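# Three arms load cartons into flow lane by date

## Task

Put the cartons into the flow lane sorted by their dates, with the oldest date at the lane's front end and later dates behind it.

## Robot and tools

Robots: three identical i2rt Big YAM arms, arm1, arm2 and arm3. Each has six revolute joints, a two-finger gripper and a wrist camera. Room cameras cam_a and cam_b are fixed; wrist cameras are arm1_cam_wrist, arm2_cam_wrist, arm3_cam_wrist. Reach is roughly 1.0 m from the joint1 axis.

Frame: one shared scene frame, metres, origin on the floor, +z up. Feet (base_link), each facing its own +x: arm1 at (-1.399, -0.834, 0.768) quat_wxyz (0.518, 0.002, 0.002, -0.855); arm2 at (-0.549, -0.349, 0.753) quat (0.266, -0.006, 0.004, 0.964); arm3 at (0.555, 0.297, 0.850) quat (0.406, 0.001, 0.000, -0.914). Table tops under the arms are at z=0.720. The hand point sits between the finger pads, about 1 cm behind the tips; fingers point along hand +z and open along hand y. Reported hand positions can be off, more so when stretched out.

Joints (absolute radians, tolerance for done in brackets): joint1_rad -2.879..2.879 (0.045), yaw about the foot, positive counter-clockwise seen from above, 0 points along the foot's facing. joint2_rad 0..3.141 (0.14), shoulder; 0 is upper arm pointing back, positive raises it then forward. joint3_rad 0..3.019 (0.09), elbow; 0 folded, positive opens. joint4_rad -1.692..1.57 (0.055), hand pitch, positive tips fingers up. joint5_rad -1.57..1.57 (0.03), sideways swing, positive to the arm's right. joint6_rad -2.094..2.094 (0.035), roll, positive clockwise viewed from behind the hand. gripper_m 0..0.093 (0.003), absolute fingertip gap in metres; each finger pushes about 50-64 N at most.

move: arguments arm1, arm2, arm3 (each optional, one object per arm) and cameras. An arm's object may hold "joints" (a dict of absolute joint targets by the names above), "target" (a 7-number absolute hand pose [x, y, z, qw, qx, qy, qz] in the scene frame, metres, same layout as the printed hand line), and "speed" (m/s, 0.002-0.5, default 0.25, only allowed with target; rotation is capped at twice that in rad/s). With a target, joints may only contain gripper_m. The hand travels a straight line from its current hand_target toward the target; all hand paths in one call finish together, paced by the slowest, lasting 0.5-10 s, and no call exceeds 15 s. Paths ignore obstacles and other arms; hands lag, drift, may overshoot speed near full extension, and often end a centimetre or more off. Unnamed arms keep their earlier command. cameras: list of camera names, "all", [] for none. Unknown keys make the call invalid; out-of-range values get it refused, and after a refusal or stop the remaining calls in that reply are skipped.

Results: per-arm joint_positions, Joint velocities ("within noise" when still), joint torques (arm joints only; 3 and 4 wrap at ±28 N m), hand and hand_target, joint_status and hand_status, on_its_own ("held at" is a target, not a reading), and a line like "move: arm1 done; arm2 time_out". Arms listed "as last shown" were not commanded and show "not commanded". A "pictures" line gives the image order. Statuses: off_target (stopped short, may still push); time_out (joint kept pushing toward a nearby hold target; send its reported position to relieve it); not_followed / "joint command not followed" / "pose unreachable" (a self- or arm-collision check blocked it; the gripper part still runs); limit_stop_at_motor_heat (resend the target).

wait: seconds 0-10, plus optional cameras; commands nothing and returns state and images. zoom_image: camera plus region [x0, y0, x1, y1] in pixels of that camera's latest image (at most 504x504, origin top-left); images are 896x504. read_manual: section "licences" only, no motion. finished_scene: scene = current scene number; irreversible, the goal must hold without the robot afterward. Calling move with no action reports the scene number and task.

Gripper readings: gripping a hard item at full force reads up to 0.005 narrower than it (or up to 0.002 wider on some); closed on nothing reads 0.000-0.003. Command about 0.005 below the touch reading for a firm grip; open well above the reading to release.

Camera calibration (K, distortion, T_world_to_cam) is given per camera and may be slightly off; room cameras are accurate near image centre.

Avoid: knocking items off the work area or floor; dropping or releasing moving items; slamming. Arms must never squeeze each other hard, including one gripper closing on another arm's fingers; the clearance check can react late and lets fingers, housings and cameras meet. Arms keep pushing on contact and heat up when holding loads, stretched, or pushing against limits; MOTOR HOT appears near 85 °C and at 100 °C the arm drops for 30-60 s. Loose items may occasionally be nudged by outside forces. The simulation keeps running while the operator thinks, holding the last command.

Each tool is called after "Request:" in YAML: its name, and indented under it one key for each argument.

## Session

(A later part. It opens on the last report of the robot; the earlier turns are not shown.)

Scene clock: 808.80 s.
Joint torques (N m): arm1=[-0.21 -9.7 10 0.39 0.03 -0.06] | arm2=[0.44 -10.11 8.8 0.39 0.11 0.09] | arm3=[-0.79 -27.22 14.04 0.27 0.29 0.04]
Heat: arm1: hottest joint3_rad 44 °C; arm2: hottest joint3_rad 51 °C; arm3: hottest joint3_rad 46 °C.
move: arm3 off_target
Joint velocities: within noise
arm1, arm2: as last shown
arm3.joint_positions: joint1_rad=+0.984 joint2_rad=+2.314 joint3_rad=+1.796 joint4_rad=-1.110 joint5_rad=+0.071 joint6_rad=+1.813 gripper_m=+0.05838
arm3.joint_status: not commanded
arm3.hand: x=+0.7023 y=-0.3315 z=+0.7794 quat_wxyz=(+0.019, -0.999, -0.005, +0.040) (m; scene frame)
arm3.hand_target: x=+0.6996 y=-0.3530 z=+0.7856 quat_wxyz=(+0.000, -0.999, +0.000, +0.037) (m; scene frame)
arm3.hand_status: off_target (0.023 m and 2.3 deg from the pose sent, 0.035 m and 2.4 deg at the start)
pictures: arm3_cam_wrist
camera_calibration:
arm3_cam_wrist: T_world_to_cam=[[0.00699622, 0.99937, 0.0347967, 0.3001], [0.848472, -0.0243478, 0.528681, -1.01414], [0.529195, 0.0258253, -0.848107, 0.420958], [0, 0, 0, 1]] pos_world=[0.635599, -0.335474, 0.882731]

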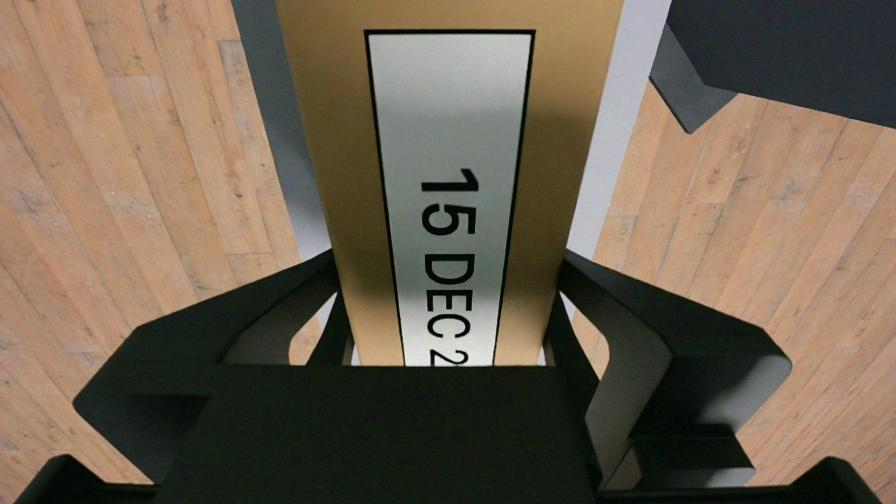

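Request:
move:
  arm3: {"target": [0.7, -0.352, 0.762, 0, 0.9993, 0, -0.0366], "speed": 0.08}
  cameras: ["arm3_cam_wrist"]

Scene clock: 813.30 s.
Joint torques (N m): arm1=[-0.26 -9.7 9.99 0.39 0.03 -0.06] | arm2=[0.38 -10.11 8.8 0.4 0.11 0.09] | arm3=[-0.62 -24.94 12.66 0.8 0.27 0.03]
Heat: arm1: hottest joint3_rad 44 °C; arm2: hottest joint3_rad 51 °C; arm3: hottest joint3_rad 46 °C.
move: arm3 off_target
Joint velocities: within noise
arm1: as last shown
arm2.joint_positions: joint1_rad=-1.802 joint2_rad=+1.418 joint3_rad=+1.248 joint4_rad=-1.383 joint5_rad=-0.017 joint6_rad=+0.798 gripper_m=+0.08794
arm2.joint_status: not commanded
arm2.hand: x=-0.2652 y=-0.0493 z=+0.9569 quat_wxyz=(-0.005, +0.002, -1.000, -0.006) (m; scene frame)
arm2.hand_target: x=-0.2700 y=-0.0500 z=+0.9500 quat_wxyz=(+0.000, +0.000, -1.000, +0.000) (m; scene frame)
arm2.hand_status: not commanded
arm3.joint_positions: joint1_rad=+0.984 joint2_rad=+2.317 joint3_rad=+1.796 joint4_rad=-1.078 joint5_rad=+0.071 joint6_rad=+1.813 gripper_m=+0.05838
arm3.joint_status: not commanded
arm3.hand: x=+0.7041 y=-0.3385 z=+0.7771 quat_wxyz=(+0.005, -0.999, -0.005, +0.037) (m; scene frame)
arm3.hand_target: x=+0.6997 y=-0.3510 z=+0.7623 quat_wxyz=(+0.000, -0.999, +0.000, +0.037) (m; scene frame)
arm3.hand_status: off_target (0.021 m and 0.8 deg from the pose sent, 0.027 m and 2.3 deg at the start)
pictures: arm3_cam_wrist
camera_calibration:
arm3_cam_wrist: T_world_to_cam=[[0.0068946, 0.999953, 0.00683943, 0.329246], [0.844654, -0.00948466, 0.535229, -1.01203], [0.535268, 0.00208677, -0.84468, 0.403243], [0, 0, 0, 1]] pos_world=[0.636698, -0.339671, 0.880024]

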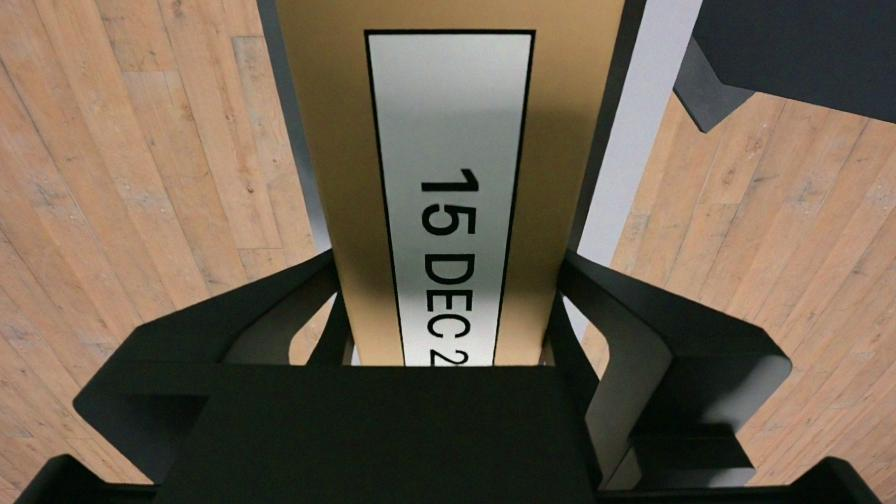

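Request:
move:
  arm3: {"target": [0.7, -0.343, 0.785, 0, 0.9993, 0, -0.0366], "speed": 0.1, "joints": {"gripper_m": 0.088}}
  cameras: []

Request:
move:
  arm3: {"target": [0.68, -0.32, 0.92, 0, 1, 0, 0], "speed": 0.3}
  cameras: ["arm3_cam_wrist", "cam_b"]

Scene clock: 818.27 s.
Joint torques (N m): arm1=[-0.32 -9.76 9.99 0.38 0.03 -0.06] | arm2=[0.38 -10.05 8.8 0.42 0.11 0.09] | arm3=[-0.56 -29.45 9.89 -0.13 0.26 0.08]
Heat: arm1: hottest joint3_rad 44 °C; arm2: hottest joint3_rad 50 °C; arm3: hottest joint3_rad 45 °C.
move: arm3 done
Joint velocities: within noise
arm1, arm2: as last shown
arm3.joint_positions: joint1_rad=+0.984 joint2_rad=+2.317 joint3_rad=+1.796 joint4_rad=-1.074 joint5_rad=+0.071 joint6_rad=+1.813 gripper_m=+0.08793
arm3.joint_status: all done
arm3.hand: x=+0.7043 y=-0.3393 z=+0.7771 quat_wxyz=(+0.003, -0.999, -0.004, +0.036) (m; scene frame)
arm3.hand_target: x=+0.7000 y=-0.3430 z=+0.7851 quat_wxyz=(+0.000, -0.999, +0.000, +0.037) (m; scene frame)
arm3.hand_status: done (0.010 m and 0.6 deg from the pose sent, 0.010 m and 0.8 deg at the start)
pictures: none
No camera images: "cameras" was empty.

Scene clock: 819.57 s.
Joint torques (N m): arm1=[-0.32 -9.7 10.02 0.36 0.03 -0.06] | arm2=[0.44 -10.11 8.8 0.39 0.11 0.09] | arm3=[-0.44 -24.53 11.36 0.03 0.03 0]
Heat: arm1: hottest joint3_rad 44 °C; arm2: hottest joint3_rad 50 °C; arm3: hottest joint3_rad 45 °C.
move: arm3 off_target
Joint velocities: within noise
arm1, arm2: as last shown
arm3.joint_positions: joint1_rad=+0.942 joint2_rad=+2.054 joint3_rad=+1.767 joint4_rad=-1.261 joint5_rad=+0.005 joint6_rad=+1.781 gripper_m=+0.08794
arm3.joint_status: not commanded
arm3.hand: x=+0.6828 y=-0.3192 z=+0.9307 quat_wxyz=(-0.011, -1.000, +0.002, -0.001) (m; scene frame)
arm3.hand_target: x=+0.6800 y=-0.3198 z=+0.9201 quat_wxyz=(+0.000, -1.000, +0.000, +0.000) (m; scene frame)
arm3.hand_status: off_target (0.011 m and 1.3 deg from the pose sent, 0.146 m and 4.2 deg at the start)
pictures: arm3_cam_wrist, cam_b
camera_calibration:
arm3_cam_wrist: T_world_to_cam=[[0.019226, 0.999491, -0.0254656, 0.33052], [0.801741, -0.000194294, 0.597672, -1.10189], [0.597363, -0.0319076, -0.801336, 0.450785], [0, 0, 0, 1]] pos_world=[0.607793, -0.316183, 1.02822]

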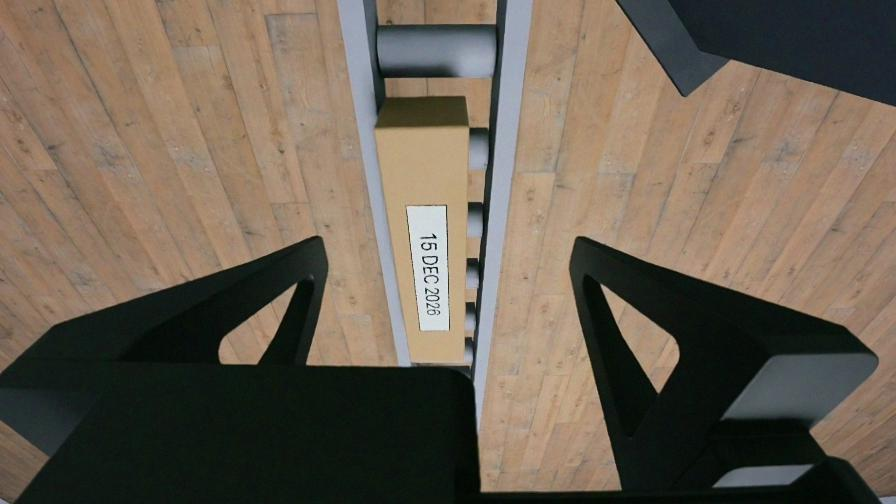

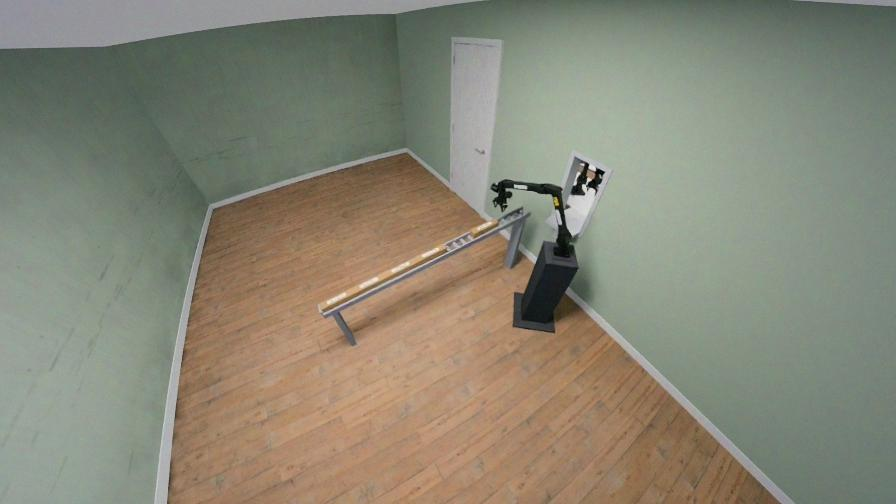

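Request:
move:
  arm2: {"joints": {"joint1_rad": 2.269, "joint2_rad": 1.628, "joint3_rad": 1.33, "joint4_rad": -1.273, "joint5_rad": 0, "joint6_rad": -0.295}}
  arm3: {"joints": {"joint1_rad": -0.034, "joint2_rad": 1.422, "joint3_rad": 0.942, "joint4_rad": -1.101, "joint5_rad": 0, "joint6_rad": 0.803}}
  cameras: ["arm2_cam_wrist"]

Scene clock: 843.30 s.
Joint torques (N m): arm1=[-0.32 -9.64 10.02 0.38 0.03 -0.05] | arm2=[-0.03 -13.8 10.41 -0.06 -0.02 -0.11] | arm3=[-0.38 -12.98 9.91 0.4 0 -0.01]
Heat: arm1: hottest joint3_rad 44 °C; arm2: hottest joint3_rad 50 °C; arm3: hottest joint3_rad 44 °C.
move: arm2 done; arm3 done
Joint velocities: within noise
arm1: as last shown
arm2.joint_positions: joint1_rad=+2.269 joint2_rad=+1.632 joint3_rad=+1.320 joint4_rad=-1.265 joint5_rad=-0.001 joint6_rad=-0.285 gripper_m=+0.08803
arm2.joint_status: all done
arm2.hand: x=-0.4754 y=-0.8164 z=+0.9004 quat_wxyz=(+0.005, +0.534, +0.845, +0.000) (m; scene frame)
arm2.hand_target: x=-0.4753 y=-0.8178 z=+0.9060 quat_wxyz=(+0.007, +0.530, +0.848, -0.002) (m; scene frame)
arm2.hand_status: not commanded
arm3.joint_positions: joint1_rad=-0.026 joint2_rad=+1.417 joint3_rad=+0.940 joint4_rad=-1.103 joint5_rad=+0.003 joint6_rad=+0.811 gripper_m=+0.08794
arm3.joint_status: all done
arm3.hand: x=+0.2999 y=+0.0316 z=+0.9436 quat_wxyz=(+0.004, -1.000, +0.001, -0.003) (m; scene frame)
arm3.hand_target: x=+0.2975 y=+0.0324 z=+0.9424 quat_wxyz=(+0.004, -1.000, +0.000, -0.005) (m; scene frame)
arm3.hand_status: not commanded
pictures: arm2_cam_wrist
camera_calibration:
arm2_cam_wrist: T_world_to_cam=[[-0.901065, -0.433628, 0.00700002, -0.790695], [-0.356372, 0.749534, 0.557851, -0.0517564], [-0.247147, 0.500165, -0.829912, 1.16103], [0, 0, 0, 1]] pos_world=[-0.443968, -0.884781, 0.997959]

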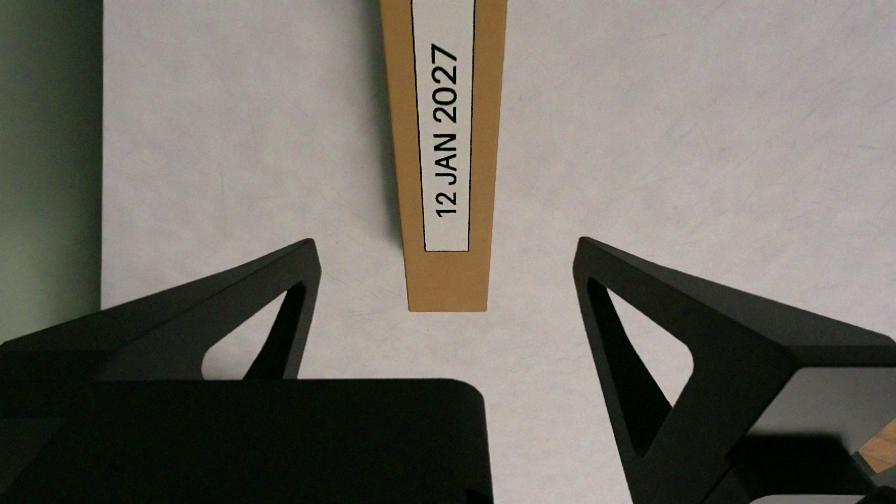

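Request:
move:
  arm2: {"target": [-0.469, -0.817, 0.746, 0, 0.5292, 0.8485, 0], "speed": 0.2}
  cameras: ["arm2_cam_wrist"]

Request:
move:
  arm2: {"joints": {"gripper_m": 0.054}}
  cameras: []

Request:
move:
  arm2: {"target": [-0.465, -0.81, 0.9, 0, 0.5292, 0.8485, 0], "speed": 0.3}
  cameras: []

Request:
move:
  arm2: {"joints": {"joint1_rad": -1.784, "joint2_rad": 1.433, "joint3_rad": 1.202, "joint4_rad": -1.34, "joint5_rad": 0, "joint6_rad": 0.82}}
  cameras: ["arm2_cam_wrist"]

Scene clock: 849.97 s.
Joint torques (N m): arm1=[-0.26 -9.7 9.99 0.38 0.03 -0.06] | arm2=[0.62 -12.63 7.43 0.76 0.03 0.01] | arm3=[-0.56 -12.98 9.87 0.39 0.01 -0.02]
Heat: arm1: hottest joint3_rad 44 °C; arm2: hottest joint3_rad 50 °C; arm3: hottest joint3_rad 44 °C.
move: arm2 done
Joint velocities: within noise
arm1.joint_positions: joint1_rad=+0.913 joint2_rad=+1.199 joint3_rad=+1.393 joint4_rad=-1.390 joint5_rad=+0.001 joint6_rad=+0.009 gripper_m=+0.08995
arm1.joint_status: not commanded
arm1.hand: x=-1.2274 y=-1.2107 z=+1.1188 quat_wxyz=(-0.157, -0.534, -0.825, +0.097) (m; scene frame)
arm1.hand_target: x=-1.2326 y=-1.2118 z=+1.1208 quat_wxyz=(-0.154, -0.536, -0.824, +0.098) (m; scene frame)
arm1.hand_status: not commanded
arm2.joint_positions: joint1_rad=+2.272 joint2_rad=+1.818 joint3_rad=+1.139 joint4_rad=-0.895 joint5_rad=+0.005 joint6_rad=-0.285 gripper_m=+0.08803
arm2.joint_status: not commanded
arm2.hand: x=-0.4729 y=-0.8201 z=+0.7547 quat_wxyz=(+0.004, +0.533, +0.846, -0.003) (m; scene frame)
arm2.hand_target: x=-0.4691 y=-0.8168 z=+0.7461 quat_wxyz=(+0.000, +0.529, +0.849, +0.000) (m; scene frame)
arm2.hand_status: done (0.010 m and 0.8 deg from the pose sent, 0.155 m and 0.9 deg at the start)
arm3: as last shown
pictures: arm2_cam_wrist
camera_calibration:
arm2_cam_wrist: T_world_to_cam=[[-0.899371, -0.436965, 0.0139039, -0.796155], [-0.356095, 0.750631, 0.556551, 0.0351711], [-0.25363, 0.495595, -0.830697, 1.03632], [0, 0, 0, 1]] pos_world=[-0.440673, -0.887887, 0.852361]

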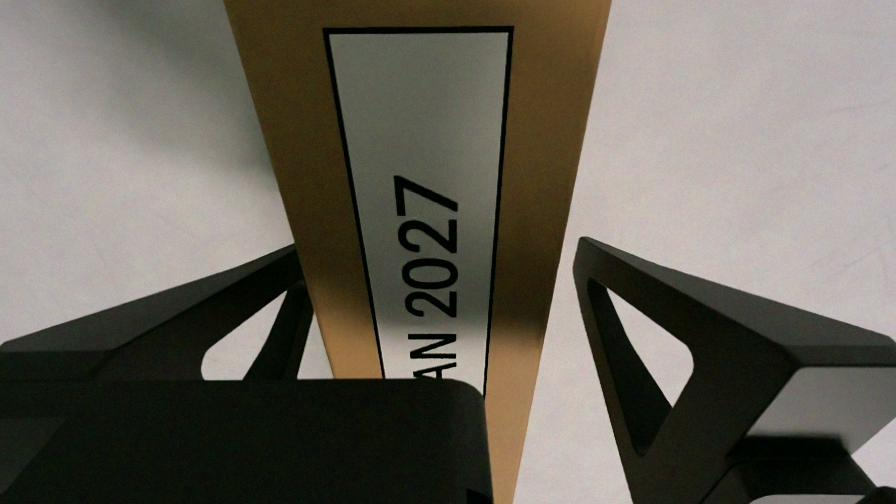

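Scene clock: 850.57 s.
Joint torques (N m): arm1=[-0.32 -9.7 10 0.38 0.03 -0.05] | arm2=[0.62 -13.22 7.43 0.76 0.05 0.01] | arm3=[-0.44 -13.16 9.89 0.39 0.02 -0.03]
Heat: arm1: hottest joint3_rad 44 °C; arm2: hottest joint3_rad 50 °C; arm3: hottest joint3_rad 44 °C.
move: arm2 off_target
Joint velocities: within noise
arm1, arm3: as last shown
arm2.joint_positions: joint1_rad=+2.273 joint2_rad=+1.818 joint3_rad=+1.139 joint4_rad=-0.895 joint5_rad=+0.005 joint6_rad=-0.285 gripper_m=+0.06058
arm2.joint_status: gripper_m off_target (ended at +0.06061, target +0.05400)
arm2.hand: x=-0.4725 y=-0.8200 z=+0.7547 quat_wxyz=(+0.004, +0.532, +0.847, -0.003) (m; scene frame)
arm2.hand_target: x=-0.4691 y=-0.8168 z=+0.7461 quat_wxyz=(+0.000, +0.529, +0.849, +0.000) (m; scene frame)
arm2.hand_status: not commanded
pictures: none
No camera images: "cameras" was empty.

Scene clock: 851.97 s.
Joint torques (N m): arm1=[-0.32 -9.7 10 0.4 0.03 -0.05] | arm2=[0.73 -12.22 13.98 -0.31 0 0.09] | arm3=[-0.38 -13.1 9.85 0.43 0.02 -0.02]
Heat: arm1: hottest joint3_rad 44 °C; arm2: hottest joint3_rad 51 °C; arm3: hottest joint3_rad 44 °C.
move: arm2 off_target
Joint velocities: within noise
arm1, arm3: as last shown
arm2.joint_positions: joint1_rad=+2.284 joint2_rad=+1.615 joint3_rad=+1.248 joint4_rad=-1.258 joint5_rad=+0.005 joint6_rad=-0.281 gripper_m=+0.06058
arm2.joint_status: not commanded
arm2.hand: x=-0.4733 y=-0.7906 z=+0.8823 quat_wxyz=(-0.013, +0.529, +0.848, +0.016) (m; scene frame)
arm2.hand_target: x=-0.4651 y=-0.8089 z=+0.9003 quat_wxyz=(+0.001, +0.529, +0.849, +0.000) (m; scene frame)
arm2.hand_status: off_target (0.028 m and 2.4 deg from the pose sent, 0.146 m and 0.8 deg at the start)
pictures: none
No camera images: "cameras" was empty.

Scene clock: 854.83 s.
Joint torques (N m): arm1=[-0.26 -9.76 9.99 0.38 0.04 -0.05] | arm2=[-0.44 -12.1 9.29 -0.13 -0.03 0.08] | arm3=[-0.5 -12.98 9.88 0.35 -0.01 -0.03]
Heat: arm1: hottest joint3_rad 44 °C; arm2: hottest joint3_rad 50 °C; arm3: hottest joint3_rad 44 °C.
move: arm2 done
Joint velocities: within noise
arm1, arm3: as last shown
arm2.joint_positions: joint1_rad=-1.780 joint2_rad=+1.450 joint3_rad=+1.208 joint4_rad=-1.331 joint5_rad=+0.002 joint6_rad=+0.811 gripper_m=+0.06067
arm2.joint_status: all done
arm2.hand: x=-0.2680 y=-0.0446 z=+0.9294 quat_wxyz=(-0.004, +0.006, -1.000, +0.007) (m; scene frame)
arm2.hand_target: x=-0.2707 y=-0.0489 z=+0.9336 quat_wxyz=(-0.004, -0.001, -1.000, +0.006) (m; scene frame)
arm2.hand_status: not commanded
pictures: arm2_cam_wrist
camera_calibration:
arm2_cam_wrist: T_world_to_cam=[[0.0157987, -0.999491, 0.0277197, -0.0680314], [-0.829883, 0.00235586, 0.557933, -0.732864], [-0.557714, -0.0318187, -0.829423, 0.74292], [0, 0, 0, 1]] pos_world=[-0.192779, -0.0426315, 1.02697]

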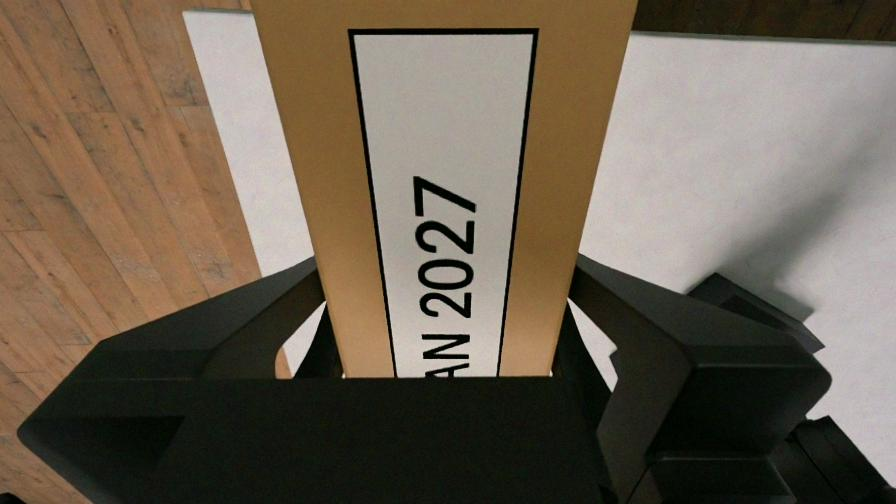

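Request:
move:
  arm2: {"joints": {"joint1_rad": -2.047, "joint2_rad": 2.165, "joint3_rad": 1.935, "joint4_rad": -1.341, "joint5_rad": 0, "joint6_rad": 0.558}}
  cameras: ["arm2_cam_wrist"]

Scene clock: 864.30 s.
Joint torques (N m): arm1=[-0.26 -9.7 9.99 0.36 0.04 -0.06] | arm2=[0.44 -21.66 14.39 0.03 -0.01 -0.11] | arm3=[-0.38 -13.1 9.94 0.43 0.01 -0.02]
Heat: arm1: hottest joint3_rad 44 °C; arm2: hottest joint3_rad 51 °C; arm3: hottest joint3_rad 44 °C.
move: arm2 done
Joint velocities: within noise
arm1, arm3: as last shown
arm2.joint_positions: joint1_rad=-2.056 joint2_rad=+2.174 joint3_rad=+1.871 joint4_rad=-1.339 joint5_rad=+0.001 joint6_rad=+0.569 gripper_m=+0.06067
arm2.joint_status: all done
arm2.hand: x=-0.0020 y=-0.0169 z=+0.7992 quat_wxyz=(+0.025, -0.012, -0.999, +0.025) (m; scene frame)
arm2.hand_target: x=+0.0136 y=+0.0003 z=+0.8278 quat_wxyz=(-0.005, -0.002, -1.000, +0.006) (m; scene frame)
arm2.hand_status: not commanded
pictures: arm2_cam_wrist
camera_calibration:
arm2_cam_wrist: T_world_to_cam=[[-0.0168727, -0.997871, 0.0630014, -0.0691855], [-0.794955, 0.0516053, 0.60447, -0.475832], [-0.606434, -0.0398842, -0.794133, 0.755709], [0, 0, 0, 1]] pos_world=[0.0788546, -0.0143418, 0.892118]

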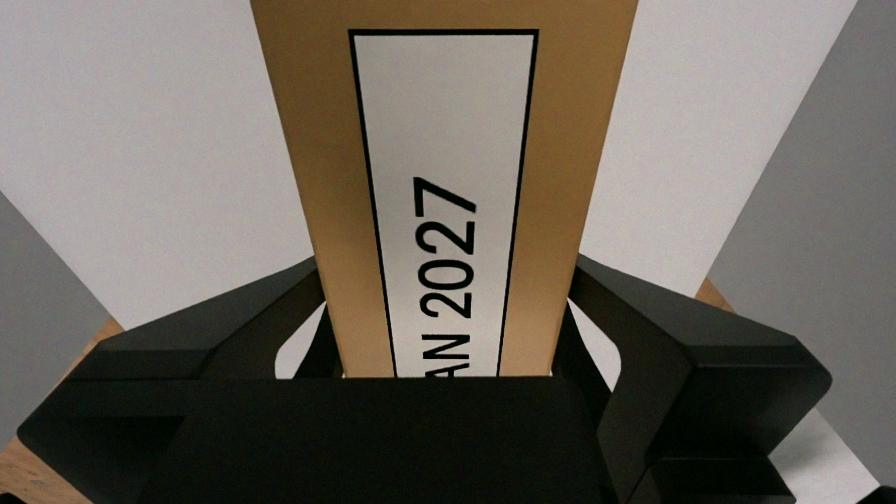

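Request:
move:
  arm2: {"target": [0.036, 0.014, 0.772, 0.01, -0.001, 1, 0.008], "speed": 0.1}
  cameras: ["arm2_cam_wrist"]

Scene clock: 867.87 s.
Joint torques (N m): arm1=[-0.32 -9.7 10 0.38 0.03 -0.06] | arm2=[0.21 -18.32 13.87 0.91 -0.02 -0.11] | arm3=[-0.32 -13.04 9.89 0.38 0.01 -0.04]
Heat: arm1: hottest joint3_rad 44 °C; arm2: hottest joint3_rad 51 °C; arm3: hottest joint3_rad 44 °C.
move: arm2 off_target
Joint velocities: within noise
arm1, arm3: as last shown
arm2.joint_positions: joint1_rad=-2.056 joint2_rad=+2.226 joint3_rad=+1.907 joint4_rad=-1.257 joint5_rad=-0.017 joint6_rad=+0.560 gripper_m=+0.06067
arm2.joint_status: not commanded
arm2.hand: x=+0.0205 y=+0.0002 z=+0.7784 quat_wxyz=(+0.002, -0.007, -1.000, +0.000) (m; scene frame)
arm2.hand_target: x=+0.0348 y=+0.0134 z=+0.7723 quat_wxyz=(-0.010, +0.001, -1.000, -0.008) (m; scene frame)
arm2.hand_status: off_target (0.022 m and 1.9 deg from the pose sent, 0.056 m and 5.7 deg at the start)
pictures: arm2_cam_wrist
camera_calibration:
arm2_cam_wrist: T_world_to_cam=[[-0.00844136, -0.999879, 0.0130681, -0.0117234], [-0.822728, 0.0143727, 0.568254, -0.417468], [-0.568373, -0.00595462, -0.822749, 0.774947], [0, 0, 0, 1]] pos_world=[0.0968977, -0.0011073, 0.874968]

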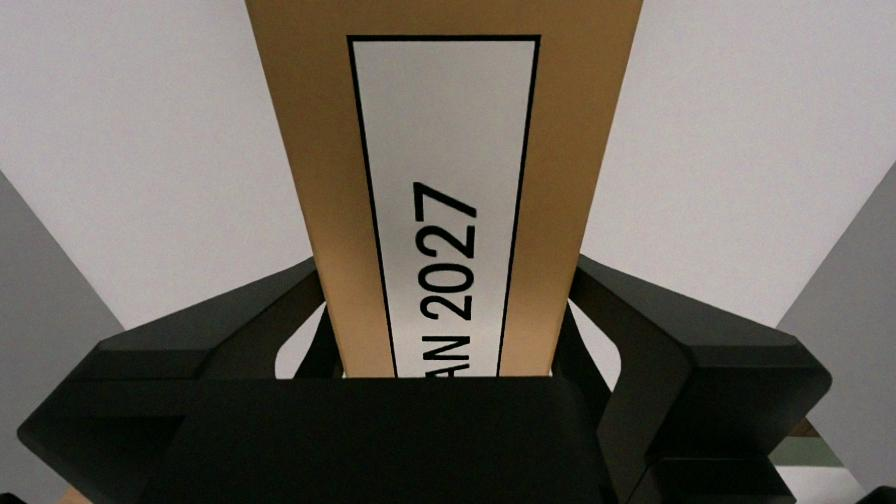

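Request:
move:
  arm2: {"target": [0.034, 0.013, 0.76, 0.004, -0.001, 1, 0.004], "speed": 0.08}
  cameras: []

Scene clock: 870.90 s.
Joint torques (N m): arm1=[-0.26 -9.64 10 0.39 0.03 -0.06] | arm2=[0.21 -17.55 13.29 1.2 0 -0.1] | arm3=[-0.5 -12.98 9.89 0.4 0.01 -0.02]
Heat: arm1: hottest joint3_rad 44 °C; arm2: hottest joint3_rad 52 °C; arm3: hottest joint3_rad 44 °C.
move: arm2 off_target
Joint velocities: within noise
arm1, arm3: as last shown
arm2.joint_positions: joint1_rad=-2.056 joint2_rad=+2.227 joint3_rad=+1.908 joint4_rad=-1.257 joint5_rad=-0.017 joint6_rad=+0.559 gripper_m=+0.06067
arm2.joint_status: not commanded
arm2.hand: x=+0.0205 y=+0.0003 z=+0.7778 quat_wxyz=(+0.002, -0.006, -1.000, +0.000) (m; scene frame)
arm2.hand_target: x=+0.0325 y=+0.0122 z=+0.7603 quat_wxyz=(-0.004, +0.001, -1.000, -0.004) (m; scene frame)
arm2.hand_status: off_target (0.026 m and 1.2 deg from the pose sent, 0.026 m and 1.2 deg at the start)
pictures: none
No camera images: "cameras" was empty.

Request:
move:
  arm2: {"target": [0.032, 0.012, 0.772, 0, 0, 1, 0], "speed": 0.1, "joints": {"gripper_m": 0.088}}
  cameras: []

Request:
move:
  arm2: {"target": [-0.27, -0.05, 0.95, 0, 0, 1, 0], "speed": 0.3}
  arm3: {"target": [0.03, 0.008, 0.9, 0, 1, 0, 0], "speed": 0.3}
  cameras: ["arm3_cam_wrist"]

Scene clock: 881.50 s.
Joint torques (N m): arm1=[-0.32 -9.7 10.02 0.38 0.03 -0.06] | arm2=[0.26 -20.54 13.81 -0.1 0.1 -0.07] | arm3=[-0.5 -12.98 9.87 0.44 0.01 -0.02]
Heat: arm1: hottest joint3_rad 44 °C; arm2: hottest joint3_rad 52 °C; arm3: hottest joint3_rad 44 °C.
move: arm2 off_target
Joint velocities: within noise
arm1: as last shown
arm2.joint_positions: joint1_rad=-2.056 joint2_rad=+2.253 joint3_rad=+1.919 joint4_rad=-1.265 joint5_rad=-0.017 joint6_rad=+0.559 gripper_m=+0.08794
arm2.joint_status: all done
arm2.hand: x=+0.0202 y=-0.0002 z=+0.7652 quat_wxyz=(+0.011, -0.006, -1.000, +0.006) (m; scene frame)
arm2.hand_target: x=+0.0313 y=+0.0117 z=+0.7723 quat_wxyz=(-0.001, +0.000, -1.000, +0.000) (m; scene frame)
arm2.hand_status: off_target (0.018 m and 1.6 deg from the pose sent, 0.017 m and 0.8 deg at the start)
arm3.joint_positions: joint1_rad=-0.026 joint2_rad=+1.417 joint3_rad=+0.940 joint4_rad=-1.103 joint5_rad=+0.003 joint6_rad=+0.811 gripper_m=+0.08794
arm3.joint_status: not commanded
arm3.hand: x=+0.2999 y=+0.0316 z=+0.9436 quat_wxyz=(+0.004, -1.000, +0.001, -0.003) (m; scene frame)
arm3.hand_target: x=+0.2975 y=+0.0324 z=+0.9424 quat_wxyz=(+0.004, -1.000, +0.000, -0.005) (m; scene frame)
arm3.hand_status: not commanded
pictures: none
No camera images: "cameras" was empty.

Scene clock: 883.70 s.
Joint torques (N m): arm1=[-0.26 -9.76 10 0.39 0.03 -0.06] | arm2=[0.38 -9.76 8.87 -0.03 0.11 0.1] | arm3=[-0.21 -21.83 14.23 0.02 -0.01 -0.02]
Heat: arm1: hottest joint3_rad 44 °C; arm2: hottest joint3_rad 52 °C; arm3: hottest joint3_rad 44 °C.
move: arm2 off_target; arm3 off_target
Joint velocities: within noise
arm1.joint_positions: joint1_rad=+0.913 joint2_rad=+1.199 joint3_rad=+1.393 joint4_rad=-1.390 joint5_rad=+0.001 joint6_rad=+0.009 gripper_m=+0.08995
arm1.joint_status: not commanded
arm1.hand: x=-1.2274 y=-1.2107 z=+1.1188 quat_wxyz=(-0.157, -0.534, -0.825, +0.097) (m; scene frame)
arm1.hand_target: x=-1.2326 y=-1.2118 z=+1.1208 quat_wxyz=(-0.154, -0.536, -0.824, +0.098) (m; scene frame)
arm1.hand_status: not commanded
arm2.joint_positions: joint1_rad=-1.801 joint2_rad=+1.413 joint3_rad=+1.248 joint4_rad=-1.373 joint5_rad=-0.016 joint6_rad=+0.797 gripper_m=+0.08795
arm2.joint_status: not commanded
arm2.hand: x=-0.2640 y=-0.0476 z=+0.9590 quat_wxyz=(-0.010, +0.002, -1.000, -0.012) (m; scene frame)
arm2.hand_target: x=-0.2700 y=-0.0501 z=+0.9502 quat_wxyz=(+0.000, +0.000, -1.000, +0.000) (m; scene frame)
arm2.hand_status: off_target (0.011 m and 1.8 deg from the pose sent, 0.348 m and 1.7 deg at the start)
arm3.joint_positions: joint1_rad=-0.327 joint2_rad=+1.983 joint3_rad=+1.572 joint4_rad=-1.165 joint5_rad=+0.003 joint6_rad=+0.514 gripper_m=+0.08794
arm3.joint_status: not commanded
arm3.hand: x=+0.0435 y=+0.0131 z=+0.9010 quat_wxyz=(+0.003, -1.000, +0.002, -0.002) (m; scene frame)
arm3.hand_target: x=+0.0305 y=+0.0084 z=+0.8999 quat_wxyz=(+0.000, -1.000, +0.000, +0.000) (m; scene frame)
arm3.hand_status: off_target (0.015 m and 0.5 deg from the pose sent, 0.274 m and 0.6 deg at the start)
pictures: arm3_cam_wrist
camera_calibration:
arm3_cam_wrist: T_world_to_cam=[[0.0199106, 0.999797, 0.00302656, -0.0157974], [0.800401, -0.0177535, 0.599202, -0.572589], [0.599134, -0.00950799, -0.800592, 0.818385], [0, 0, 0, 1]] pos_world=[-0.0317073, 0.0134099, 0.998337]

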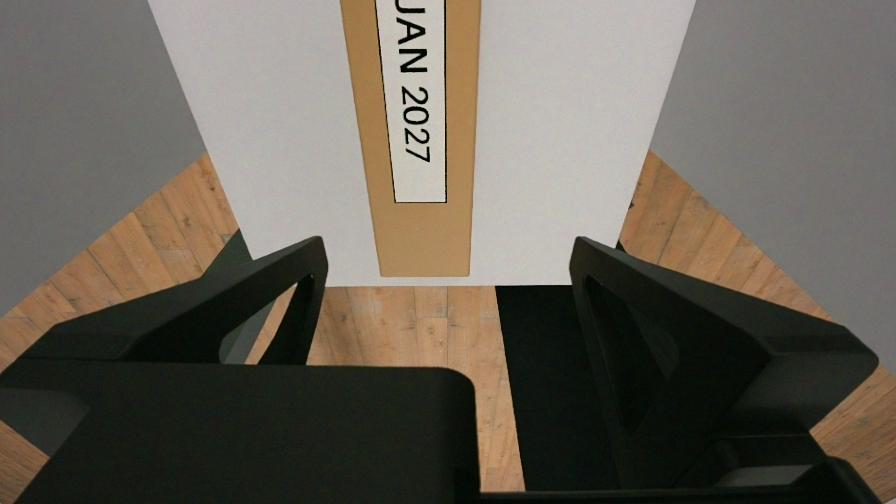

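Request:
move:
  arm3: {"target": [-0.0305, -0.003, 0.788, 0, 1, -0.005, 0], "speed": 0.15}
  cameras: ["arm3_cam_wrist"]

Request:
move:
  arm3: {"joints": {"gripper_m": 0.053}}
  cameras: []

Request:
move:
  arm3: {"target": [-0.02, 0.0, 0.86, 0, 1, -0.005, 0], "speed": 0.25}
  cameras: []

Request:
move:
  arm3: {"target": [0.3, 0.03, 0.95, 0, 1, 0, 0], "speed": 0.35}
  cameras: []

Request:
move:
  arm3: {"joints": {"joint1_rad": 0.984, "joint2_rad": 2.195, "joint3_rad": 1.84, "joint4_rad": -1.193, "joint5_rad": 0.071, "joint6_rad": 1.813}}
  cameras: ["arm3_cam_wrist", "cam_b"]

Scene clock: 899.00 s.
Joint torques (N m): arm1=[-0.38 -9.64 9.99 0.38 0.03 -0.05] | arm2=[0.32 -9.64 8.87 -0.02 0.11 0.09] | arm3=[-0.79 -25.58 13.37 0.46 -0.02 -0.01]
Heat: arm1: hottest joint3_rad 44 °C; arm2: hottest joint3_rad 52 °C; arm3: hottest joint3_rad 46 °C.
move: arm3 off_target
Joint velocities: within noise
arm1, arm2: as last shown
arm2.joint_positions: joint1_rad=-1.801 joint2_rad=+1.413 joint3_rad=+1.248 joint4_rad=-1.373 joint5_rad=-0.016 joint6_rad=+0.798 gripper_m=+0.08795
arm3.joint_positions: joint1_rad=-0.351 joint2_rad=+2.261 joint3_rad=+1.741 joint4_rad=-1.067 joint5_rad=+0.003 joint6_rad=+0.494 gripper_m=+0.08794
arm3.joint_status: not commanded
arm3.hand: x=-0.0145 y=-0.0014 z=+0.7924 quat_wxyz=(+0.005, -1.000, +0.004, -0.007) (m; scene frame)
arm3.hand_target: x=-0.0298 y=-0.0026 z=+0.7882 quat_wxyz=(+0.000, -1.000, +0.005, +0.000) (m; scene frame)
arm3.hand_status: off_target (0.017 m and 1.0 deg from the pose sent, 0.136 m and 0.5 deg at the start)
pictures: arm3_cam_wrist
camera_calibration:
arm3_cam_wrist: T_world_to_cam=[[0.0240509, 0.999676, 0.00833329, -0.00392997], [0.794323, -0.0241705, 0.607015, -0.46765], [0.607019, -0.00797995, -0.794647, 0.761535], [0, 0, 0, 1]] pos_world=[-0.0907072, -0.00129761, 0.889055]

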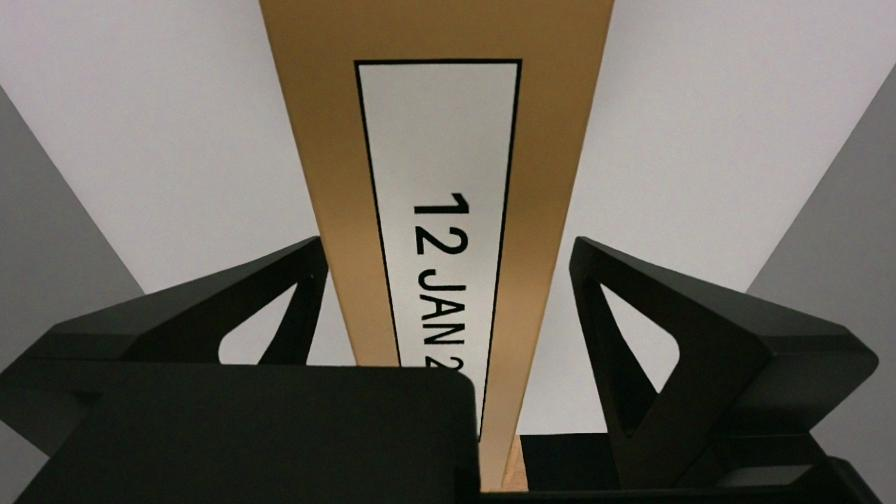

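Scene clock: 899.63 s.
Joint torques (N m): arm1=[-0.26 -9.76 10 0.38 0.03 -0.06] | arm2=[0.32 -9.7 8.87 -0.03 0.11 0.09] | arm3=[-0.56 -25.35 13.34 0.44 0.07 -0.01]
Heat: arm1: hottest joint3_rad 44 °C; arm2: hottest joint3_rad 52 °C; arm3: hottest joint3_rad 46 °C.
move: arm3 off_target
Joint velocities: within noise
arm1, arm2: as last shown
arm3.joint_positions: joint1_rad=-0.351 joint2_rad=+2.261 joint3_rad=+1.741 joint4_rad=-1.067 joint5_rad=+0.002 joint6_rad=+0.493 gripper_m=+0.05830
arm3.joint_status: gripper_m off_target (ended at +0.05832, target +0.05300)
arm3.hand: x=-0.0144 y=-0.0017 z=+0.7924 quat_wxyz=(+0.004, -1.000, +0.004, -0.008) (m; scene frame)
arm3.hand_target: x=-0.0298 y=-0.0026 z=+0.7882 quat_wxyz=(+0.000, -1.000, +0.005, +0.000) (m; scene frame)
arm3.hand_status: not commanded
pictures: none
No camera images: "cameras" was empty.

Scene clock: 900.93 s.
Joint torques (N m): arm1=[-0.32 -9.7 10 0.39 0.04 -0.06] | arm2=[0.38 -9.58 8.87 -0.03 0.11 0.09] | arm3=[-0.56 -29.33 13.29 -0.05 0.06 0.01]
Heat: arm1: hottest joint3_rad 44 °C; arm2: hottest joint3_rad 52 °C; arm3: hottest joint3_rad 46 °C.
move: arm3 off_target
Joint velocities: within noise
arm1, arm2: as last shown
arm3.joint_positions: joint1_rad=-0.351 joint2_rad=+2.195 joint3_rad=+1.741 joint4_rad=-1.165 joint5_rad=+0.002 joint6_rad=+0.493 gripper_m=+0.05830
arm3.joint_status: not commanded
arm3.hand: x=-0.0027 y=+0.0045 z=+0.8338 quat_wxyz=(+0.012, -1.000, +0.004, -0.022) (m; scene frame)
arm3.hand_target: x=-0.0190 y=+0.0004 z=+0.8601 quat_wxyz=(+0.000, -1.000, +0.005, +0.000) (m; scene frame)
arm3.hand_status: off_target (0.032 m and 2.9 deg from the pose sent, 0.068 m and 1.0 deg at the start)
pictures: none
No camera images: "cameras" was empty.

Scene clock: 902.97 s.
Joint torques (N m): arm1=[-0.26 -9.64 9.99 0.38 0.03 -0.06] | arm2=[0.38 -9.64 8.85 -0.03 0.1 0.09] | arm3=[1.03 -14.86 10.06 0.02 0.18 0.15]
Heat: arm1: hottest joint3_rad 44 °C; arm2: hottest joint3_rad 52 °C; arm3: hottest joint3_rad 46 °C.
move: arm3 done
Joint velocities: within noise
arm1, arm2: as last shown
arm3.joint_positions: joint1_rad=-0.034 joint2_rad=+1.420 joint3_rad=+0.942 joint4_rad=-1.102 joint5_rad=-0.001 joint6_rad=+0.804 gripper_m=+0.05830
arm3.joint_status: not commanded
arm3.hand: x=+0.2977 y=+0.0322 z=+0.9431 quat_wxyz=(+0.003, -1.000, +0.001, -0.005) (m; scene frame)
arm3.hand_target: x=+0.3000 y=+0.0300 z=+0.9498 quat_wxyz=(+0.000, -1.000, +0.000, +0.000) (m; scene frame)
arm3.hand_status: done (0.008 m and 0.6 deg from the pose sent, 0.325 m and 2.9 deg at the start)
pictures: none
No camera images: "cameras" was empty.

Scene clock: 904.93 s.
Joint torques (N m): arm1=[-0.26 -9.7 10 0.38 0.03 -0.06] | arm2=[0.38 -9.64 8.85 -0.03 0.11 0.09] | arm3=[0.32 -28.34 14.68 -0.08 0.21 0.13]
Heat: arm1: hottest joint3_rad 44 °C; arm2: hottest joint3_rad 51 °C; arm3: hottest joint3_rad 46 °C.
move: arm3 done
Joint velocities: within noise
arm1, arm2: as last shown
arm3.joint_positions: joint1_rad=+0.980 joint2_rad=+2.200 joint3_rad=+1.786 joint4_rad=-1.186 joint5_rad=+0.070 joint6_rad=+1.805 gripper_m=+0.05830
arm3.joint_status: all done
arm3.hand: x=+0.6988 y=-0.3286 z=+0.8481 quat_wxyz=(+0.006, -0.999, -0.006, +0.036) (m; scene frame)
arm3.hand_target: x=+0.7056 y=-0.3472 z=+0.8703 quat_wxyz=(-0.020, -0.999, -0.003, +0.031) (m; scene frame)
arm3.hand_status: not commanded
pictures: arm3_cam_wrist, cam_b
camera_calibration:
arm3_cam_wrist: T_world_to_cam=[[0.00306689, 0.999964, 0.00788932, 0.320715], [0.84428, -0.00681712, 0.53586, -1.0448], [0.535894, 0.00501737, -0.84427, 0.466187], [0, 0, 0, 1]] pos_world=[0.631296, -0.330165, 0.950926]

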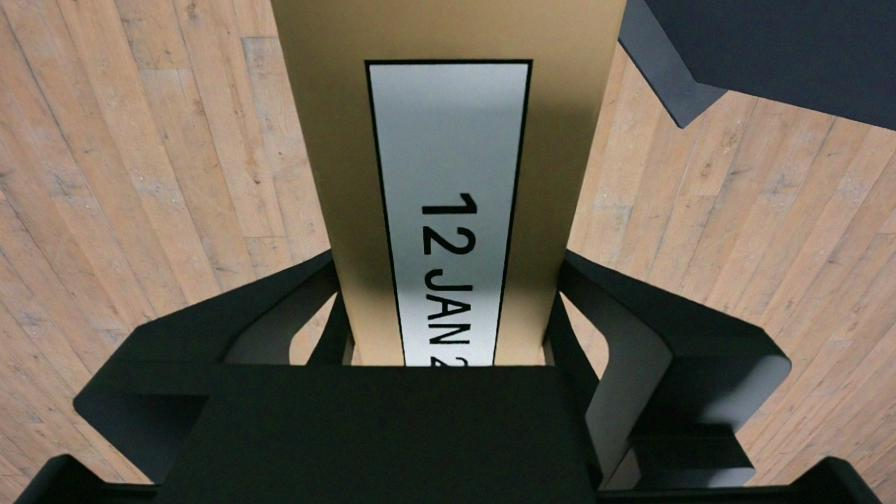

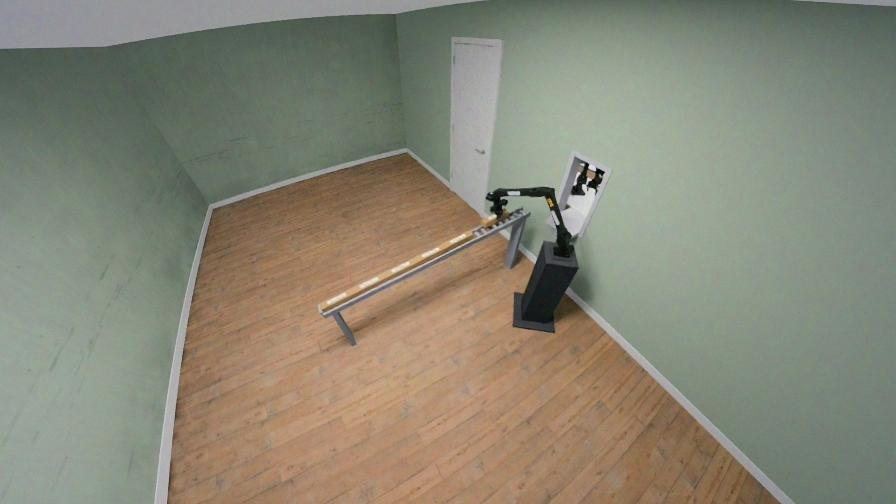

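Request:
move:
  arm3: {"target": [0.7, -0.345, 0.762, 0, 0.9993, 0, -0.0366], "speed": 0.12}
  cameras: ["arm3_cam_wrist"]

Scene clock: 911.63 s.
Joint torques (N m): arm1=[-0.26 -9.76 10 0.39 0.03 -0.06] | arm2=[0.32 -9.64 8.87 -0.03 0.11 0.08] | arm3=[-0.09 -25.82 10.84 0.54 0.33 0.13]
Heat: arm1: hottest joint3_rad 44 °C; arm2: hottest joint3_rad 51 °C; arm3: hottest joint3_rad 47 °C.
move: arm3 off_target
Joint velocities: within noise
arm1, arm2: as last shown
arm3.joint_positions: joint1_rad=+0.980 joint2_rad=+2.313 joint3_rad=+1.786 joint4_rad=-1.057 joint5_rad=+0.068 joint6_rad=+1.806 gripper_m=+0.05830
arm3.joint_status: not commanded
arm3.hand: x=+0.7022 y=-0.3407 z=+0.7768 quat_wxyz=(-0.002, -0.999, -0.005, +0.034) (m; scene frame)
arm3.hand_target: x=+0.6998 y=-0.3444 z=+0.7621 quat_wxyz=(+0.000, -0.999, +0.000, +0.037) (m; scene frame)
arm3.hand_status: off_target (0.016 m and 0.7 deg from the pose sent, 0.088 m and 1.0 deg at the start)
pictures: arm3_cam_wrist
camera_calibration:
arm3_cam_wrist: T_world_to_cam=[[0.00468309, 0.999965, -0.0069857, 0.343727], [0.84145, -0.000165974, 0.540335, -1.00883], [0.540315, -0.00840856, -0.841421, 0.394352], [0, 0, 0, 1]] pos_world=[0.634196, -0.340566, 0.879324]

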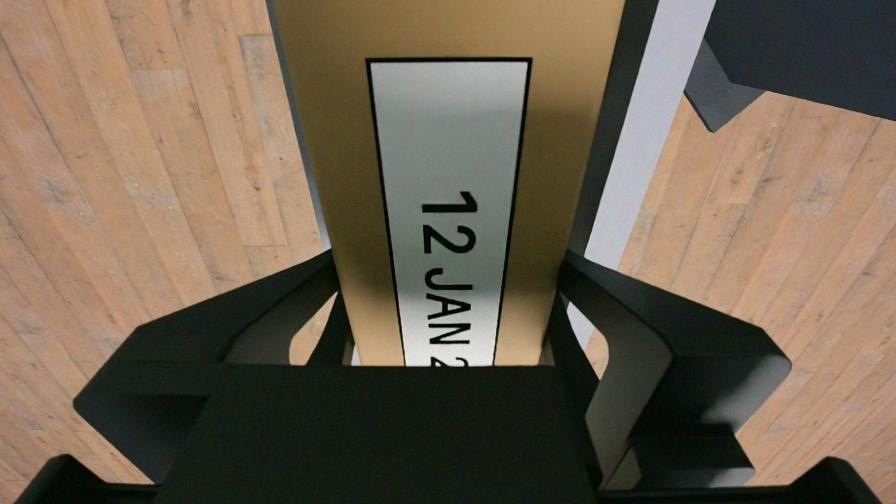

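Request:
move:
  arm3: {"target": [0.7, -0.342, 0.785, 0, 0.9993, 0, -0.0366], "speed": 0.1, "joints": {"gripper_m": 0.088}}
  cameras: ["arm3_cam_wrist"]

Request:
move:
  arm3: {"target": [0.68, -0.32, 0.92, 0, 1, 0, 0], "speed": 0.3}
  cameras: ["arm3_cam_wrist", "cam_b"]

Scene clock: 921.73 s.
Joint torques (N m): arm1=[-0.21 -9.58 9.99 0.38 0.03 -0.06] | arm2=[0.38 -9.64 8.85 -0.03 0.11 0.09] | arm3=[-0.15 -29.22 10.21 -0.1 0.26 0.14]
Heat: arm1: hottest joint3_rad 44 °C; arm2: hottest joint3_rad 51 °C; arm3: hottest joint3_rad 47 °C.
move: arm3 done
Joint velocities: within noise
arm1, arm2: as last shown
arm3.joint_positions: joint1_rad=+0.980 joint2_rad=+2.313 joint3_rad=+1.786 joint4_rad=-1.073 joint5_rad=+0.070 joint6_rad=+1.807 gripper_m=+0.08793
arm3.joint_status: all done
arm3.hand: x=+0.7010 y=-0.3372 z=+0.7769 quat_wxyz=(+0.005, -0.999, -0.005, +0.036) (m; scene frame)
arm3.hand_target: x=+0.6999 y=-0.3418 z=+0.7849 quat_wxyz=(+0.000, -0.999, +0.000, +0.037) (m; scene frame)
arm3.hand_status: done (0.010 m and 0.8 deg from the pose sent, 0.009 m and 0.7 deg at the start)
pictures: arm3_cam_wrist
camera_calibration:
arm3_cam_wrist: T_world_to_cam=[[0.00577073, 0.999957, 0.00732443, 0.328255], [0.844421, -0.00879633, 0.535608, -1.0091], [0.535649, 0.00309406, -0.844435, 0.404585], [0, 0, 0, 1]] pos_world=[0.633498, -0.338369, 0.879725]

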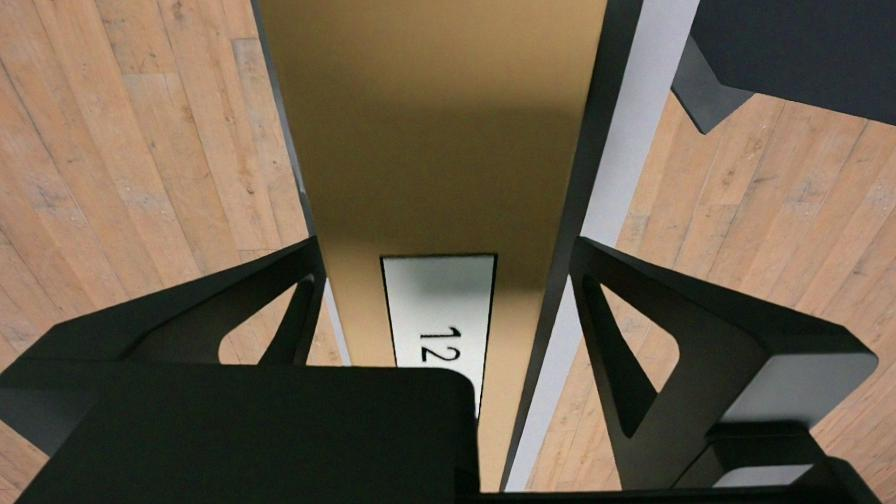

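Scene clock: 923.03 s.
Joint torques (N m): arm1=[-0.26 -9.7 10 0.36 0.03 -0.06] | arm2=[0.38 -9.52 8.85 -0.03 0.11 0.09] | arm3=[-0.15 -24.12 11.47 -0.01 0.01 -0.02]
Heat: arm1: hottest joint3_rad 44 °C; arm2: hottest joint3_rad 51 °C; arm3: hottest joint3_rad 46 °C.
move: arm3 off_target
Joint velocities: within noise
arm1.joint_positions: joint1_rad=+0.913 joint2_rad=+1.199 joint3_rad=+1.393 joint4_rad=-1.390 joint5_rad=+0.001 joint6_rad=+0.009 gripper_m=+0.08995
arm1.joint_status: not commanded
arm1.hand: x=-1.2274 y=-1.2107 z=+1.1188 quat_wxyz=(-0.157, -0.534, -0.825, +0.097) (m; scene frame)
arm1.hand_target: x=-1.2326 y=-1.2118 z=+1.1208 quat_wxyz=(-0.154, -0.536, -0.824, +0.098) (m; scene frame)
arm1.hand_status: not commanded
arm2.joint_positions: joint1_rad=-1.801 joint2_rad=+1.413 joint3_rad=+1.248 joint4_rad=-1.373 joint5_rad=-0.016 joint6_rad=+0.798 gripper_m=+0.08795
arm2.joint_status: not commanded
arm2.hand: x=-0.2640 y=-0.0476 z=+0.9590 quat_wxyz=(-0.010, +0.002, -1.000, -0.012) (m; scene frame)
arm2.hand_target: x=-0.2700 y=-0.0501 z=+0.9502 quat_wxyz=(+0.000, +0.000, -1.000, +0.000) (m; scene frame)
arm2.hand_status: not commanded
arm3.joint_positions: joint1_rad=+0.941 joint2_rad=+2.054 joint3_rad=+1.766 joint4_rad=-1.261 joint5_rad=+0.005 joint6_rad=+1.781 gripper_m=+0.08793
arm3.joint_status: not commanded
arm3.hand: x=+0.6824 y=-0.3187 z=+0.9303 quat_wxyz=(-0.011, -1.000, +0.002, -0.001) (m; scene frame)
arm3.hand_target: x=+0.6799 y=-0.3198 z=+0.9201 quat_wxyz=(+0.000, -1.000, +0.000, +0.000) (m; scene frame)
arm3.hand_status: off_target (0.011 m and 1.3 deg from the pose sent, 0.146 m and 4.3 deg at the start)
pictures: arm3_cam_wrist, cam_b
camera_calibration:
arm3_cam_wrist: T_world_to_cam=[[0.0196744, 0.999509, -0.0243969, 0.328752], [0.801894, -0.0012011, 0.597465, -1.10161], [0.597142, -0.0313185, -0.801524, 0.45117], [0, 0, 0, 1]] pos_world=[0.607493, -0.315784, 1.02782]

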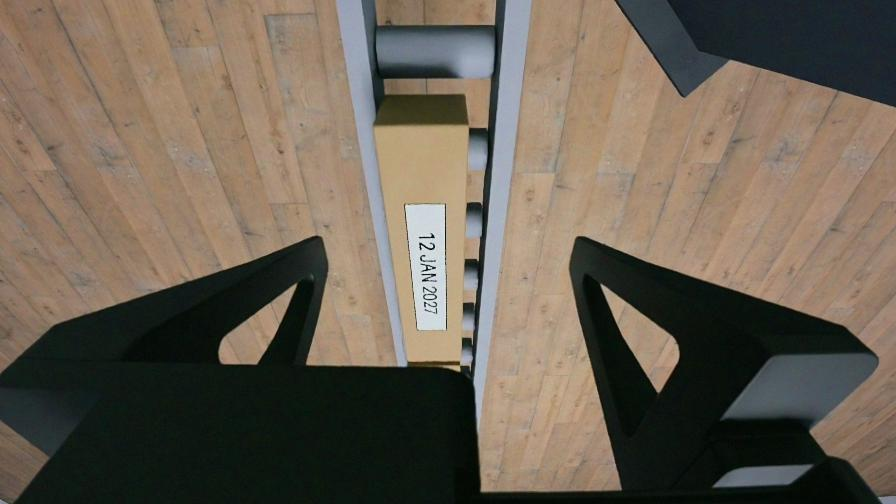

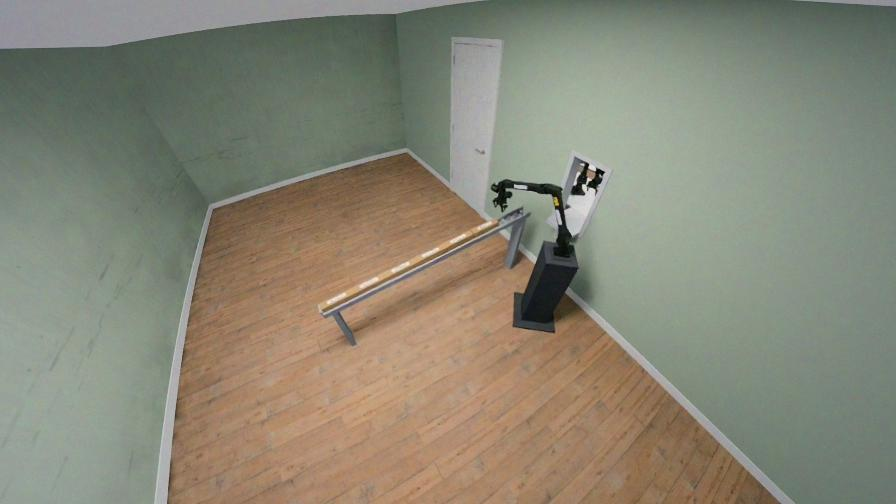

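Request:
move:
  arm3: {"joints": {"joint1_rad": 1.3, "joint2_rad": 1.5, "joint3_rad": 1.3, "joint4_rad": -1.0, "joint5_rad": 0, "joint6_rad": 0}}
  cameras: ["arm3_cam_wrist", "cam_b"]

Request:
zoom_image:
  camera: "cam_b"
  region: [300, 180, 560, 330]

Scene clock: 958.10 s.
Joint torques (N m): arm1=[-0.26 -9.76 10 0.38 0.04 -0.06] | arm2=[0.32 -9.58 8.85 -0.02 0.11 0.09] | arm3=[0.09 -15.79 11.47 1.29 0.09 -0.03]
Heat: arm1: hottest joint3_rad 44 °C; arm2: hottest joint3_rad 50 °C; arm3: hottest joint3_rad 45 °C.
move: arm3 done
Joint velocities: within noise
arm1, arm2: as last shown
arm3.joint_positions: joint1_rad=+1.301 joint2_rad=+1.482 joint3_rad=+1.302 joint4_rad=-1.010 joint5_rad=-0.002 joint6_rad=+0.009 gripper_m=+0.08798
arm3.joint_status: all done
arm3.hand: x=+0.8348 y=-0.1438 z=+1.0676 quat_wxyz=(-0.167, -0.476, -0.859, +0.089) (m; scene frame)
arm3.hand_target: x=+0.8357 y=-0.1471 z=+1.0587 quat_wxyz=(-0.162, -0.474, -0.861, +0.088) (m; scene frame)
arm3.hand_status: not commanded
pictures: arm3_cam_wrist, cam_b
camera_calibration:
arm3_cam_wrist: T_world_to_cam=[[-0.854647, -0.518999, -0.014763, 0.655467], [-0.50524, 0.824766, 0.253958, 0.27111], [-0.119628, 0.224503, -0.967103, 1.28758], [0, 0, 0, 1]] pos_world=[0.851199, -0.172482, 1.18605]

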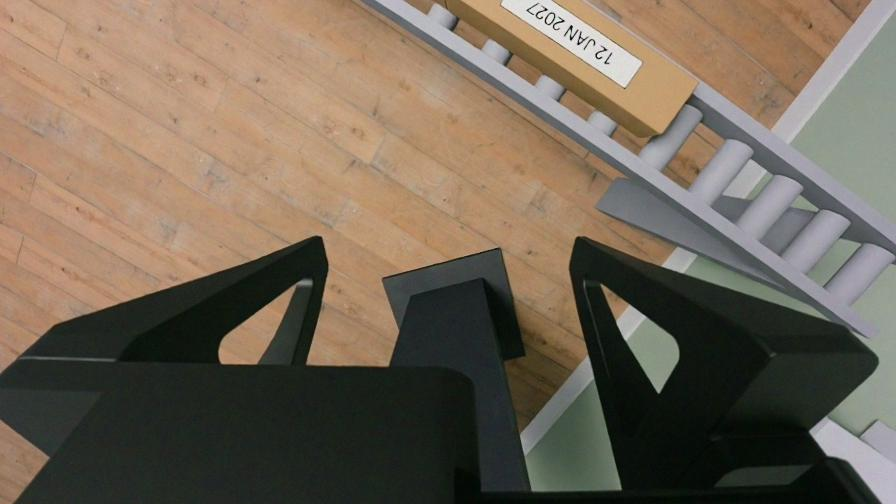

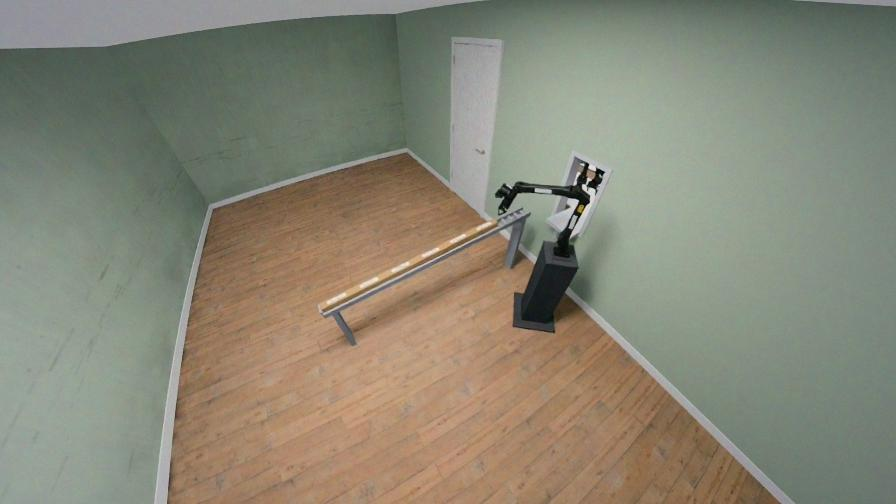

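Scaled by 1.938 from the camera's 896x504 image, which has a finer 1280x720 frame.

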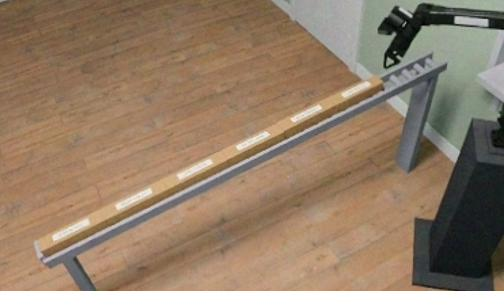

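Request:
finished_scene:
  scene: 1

The scene is finished: the task was done.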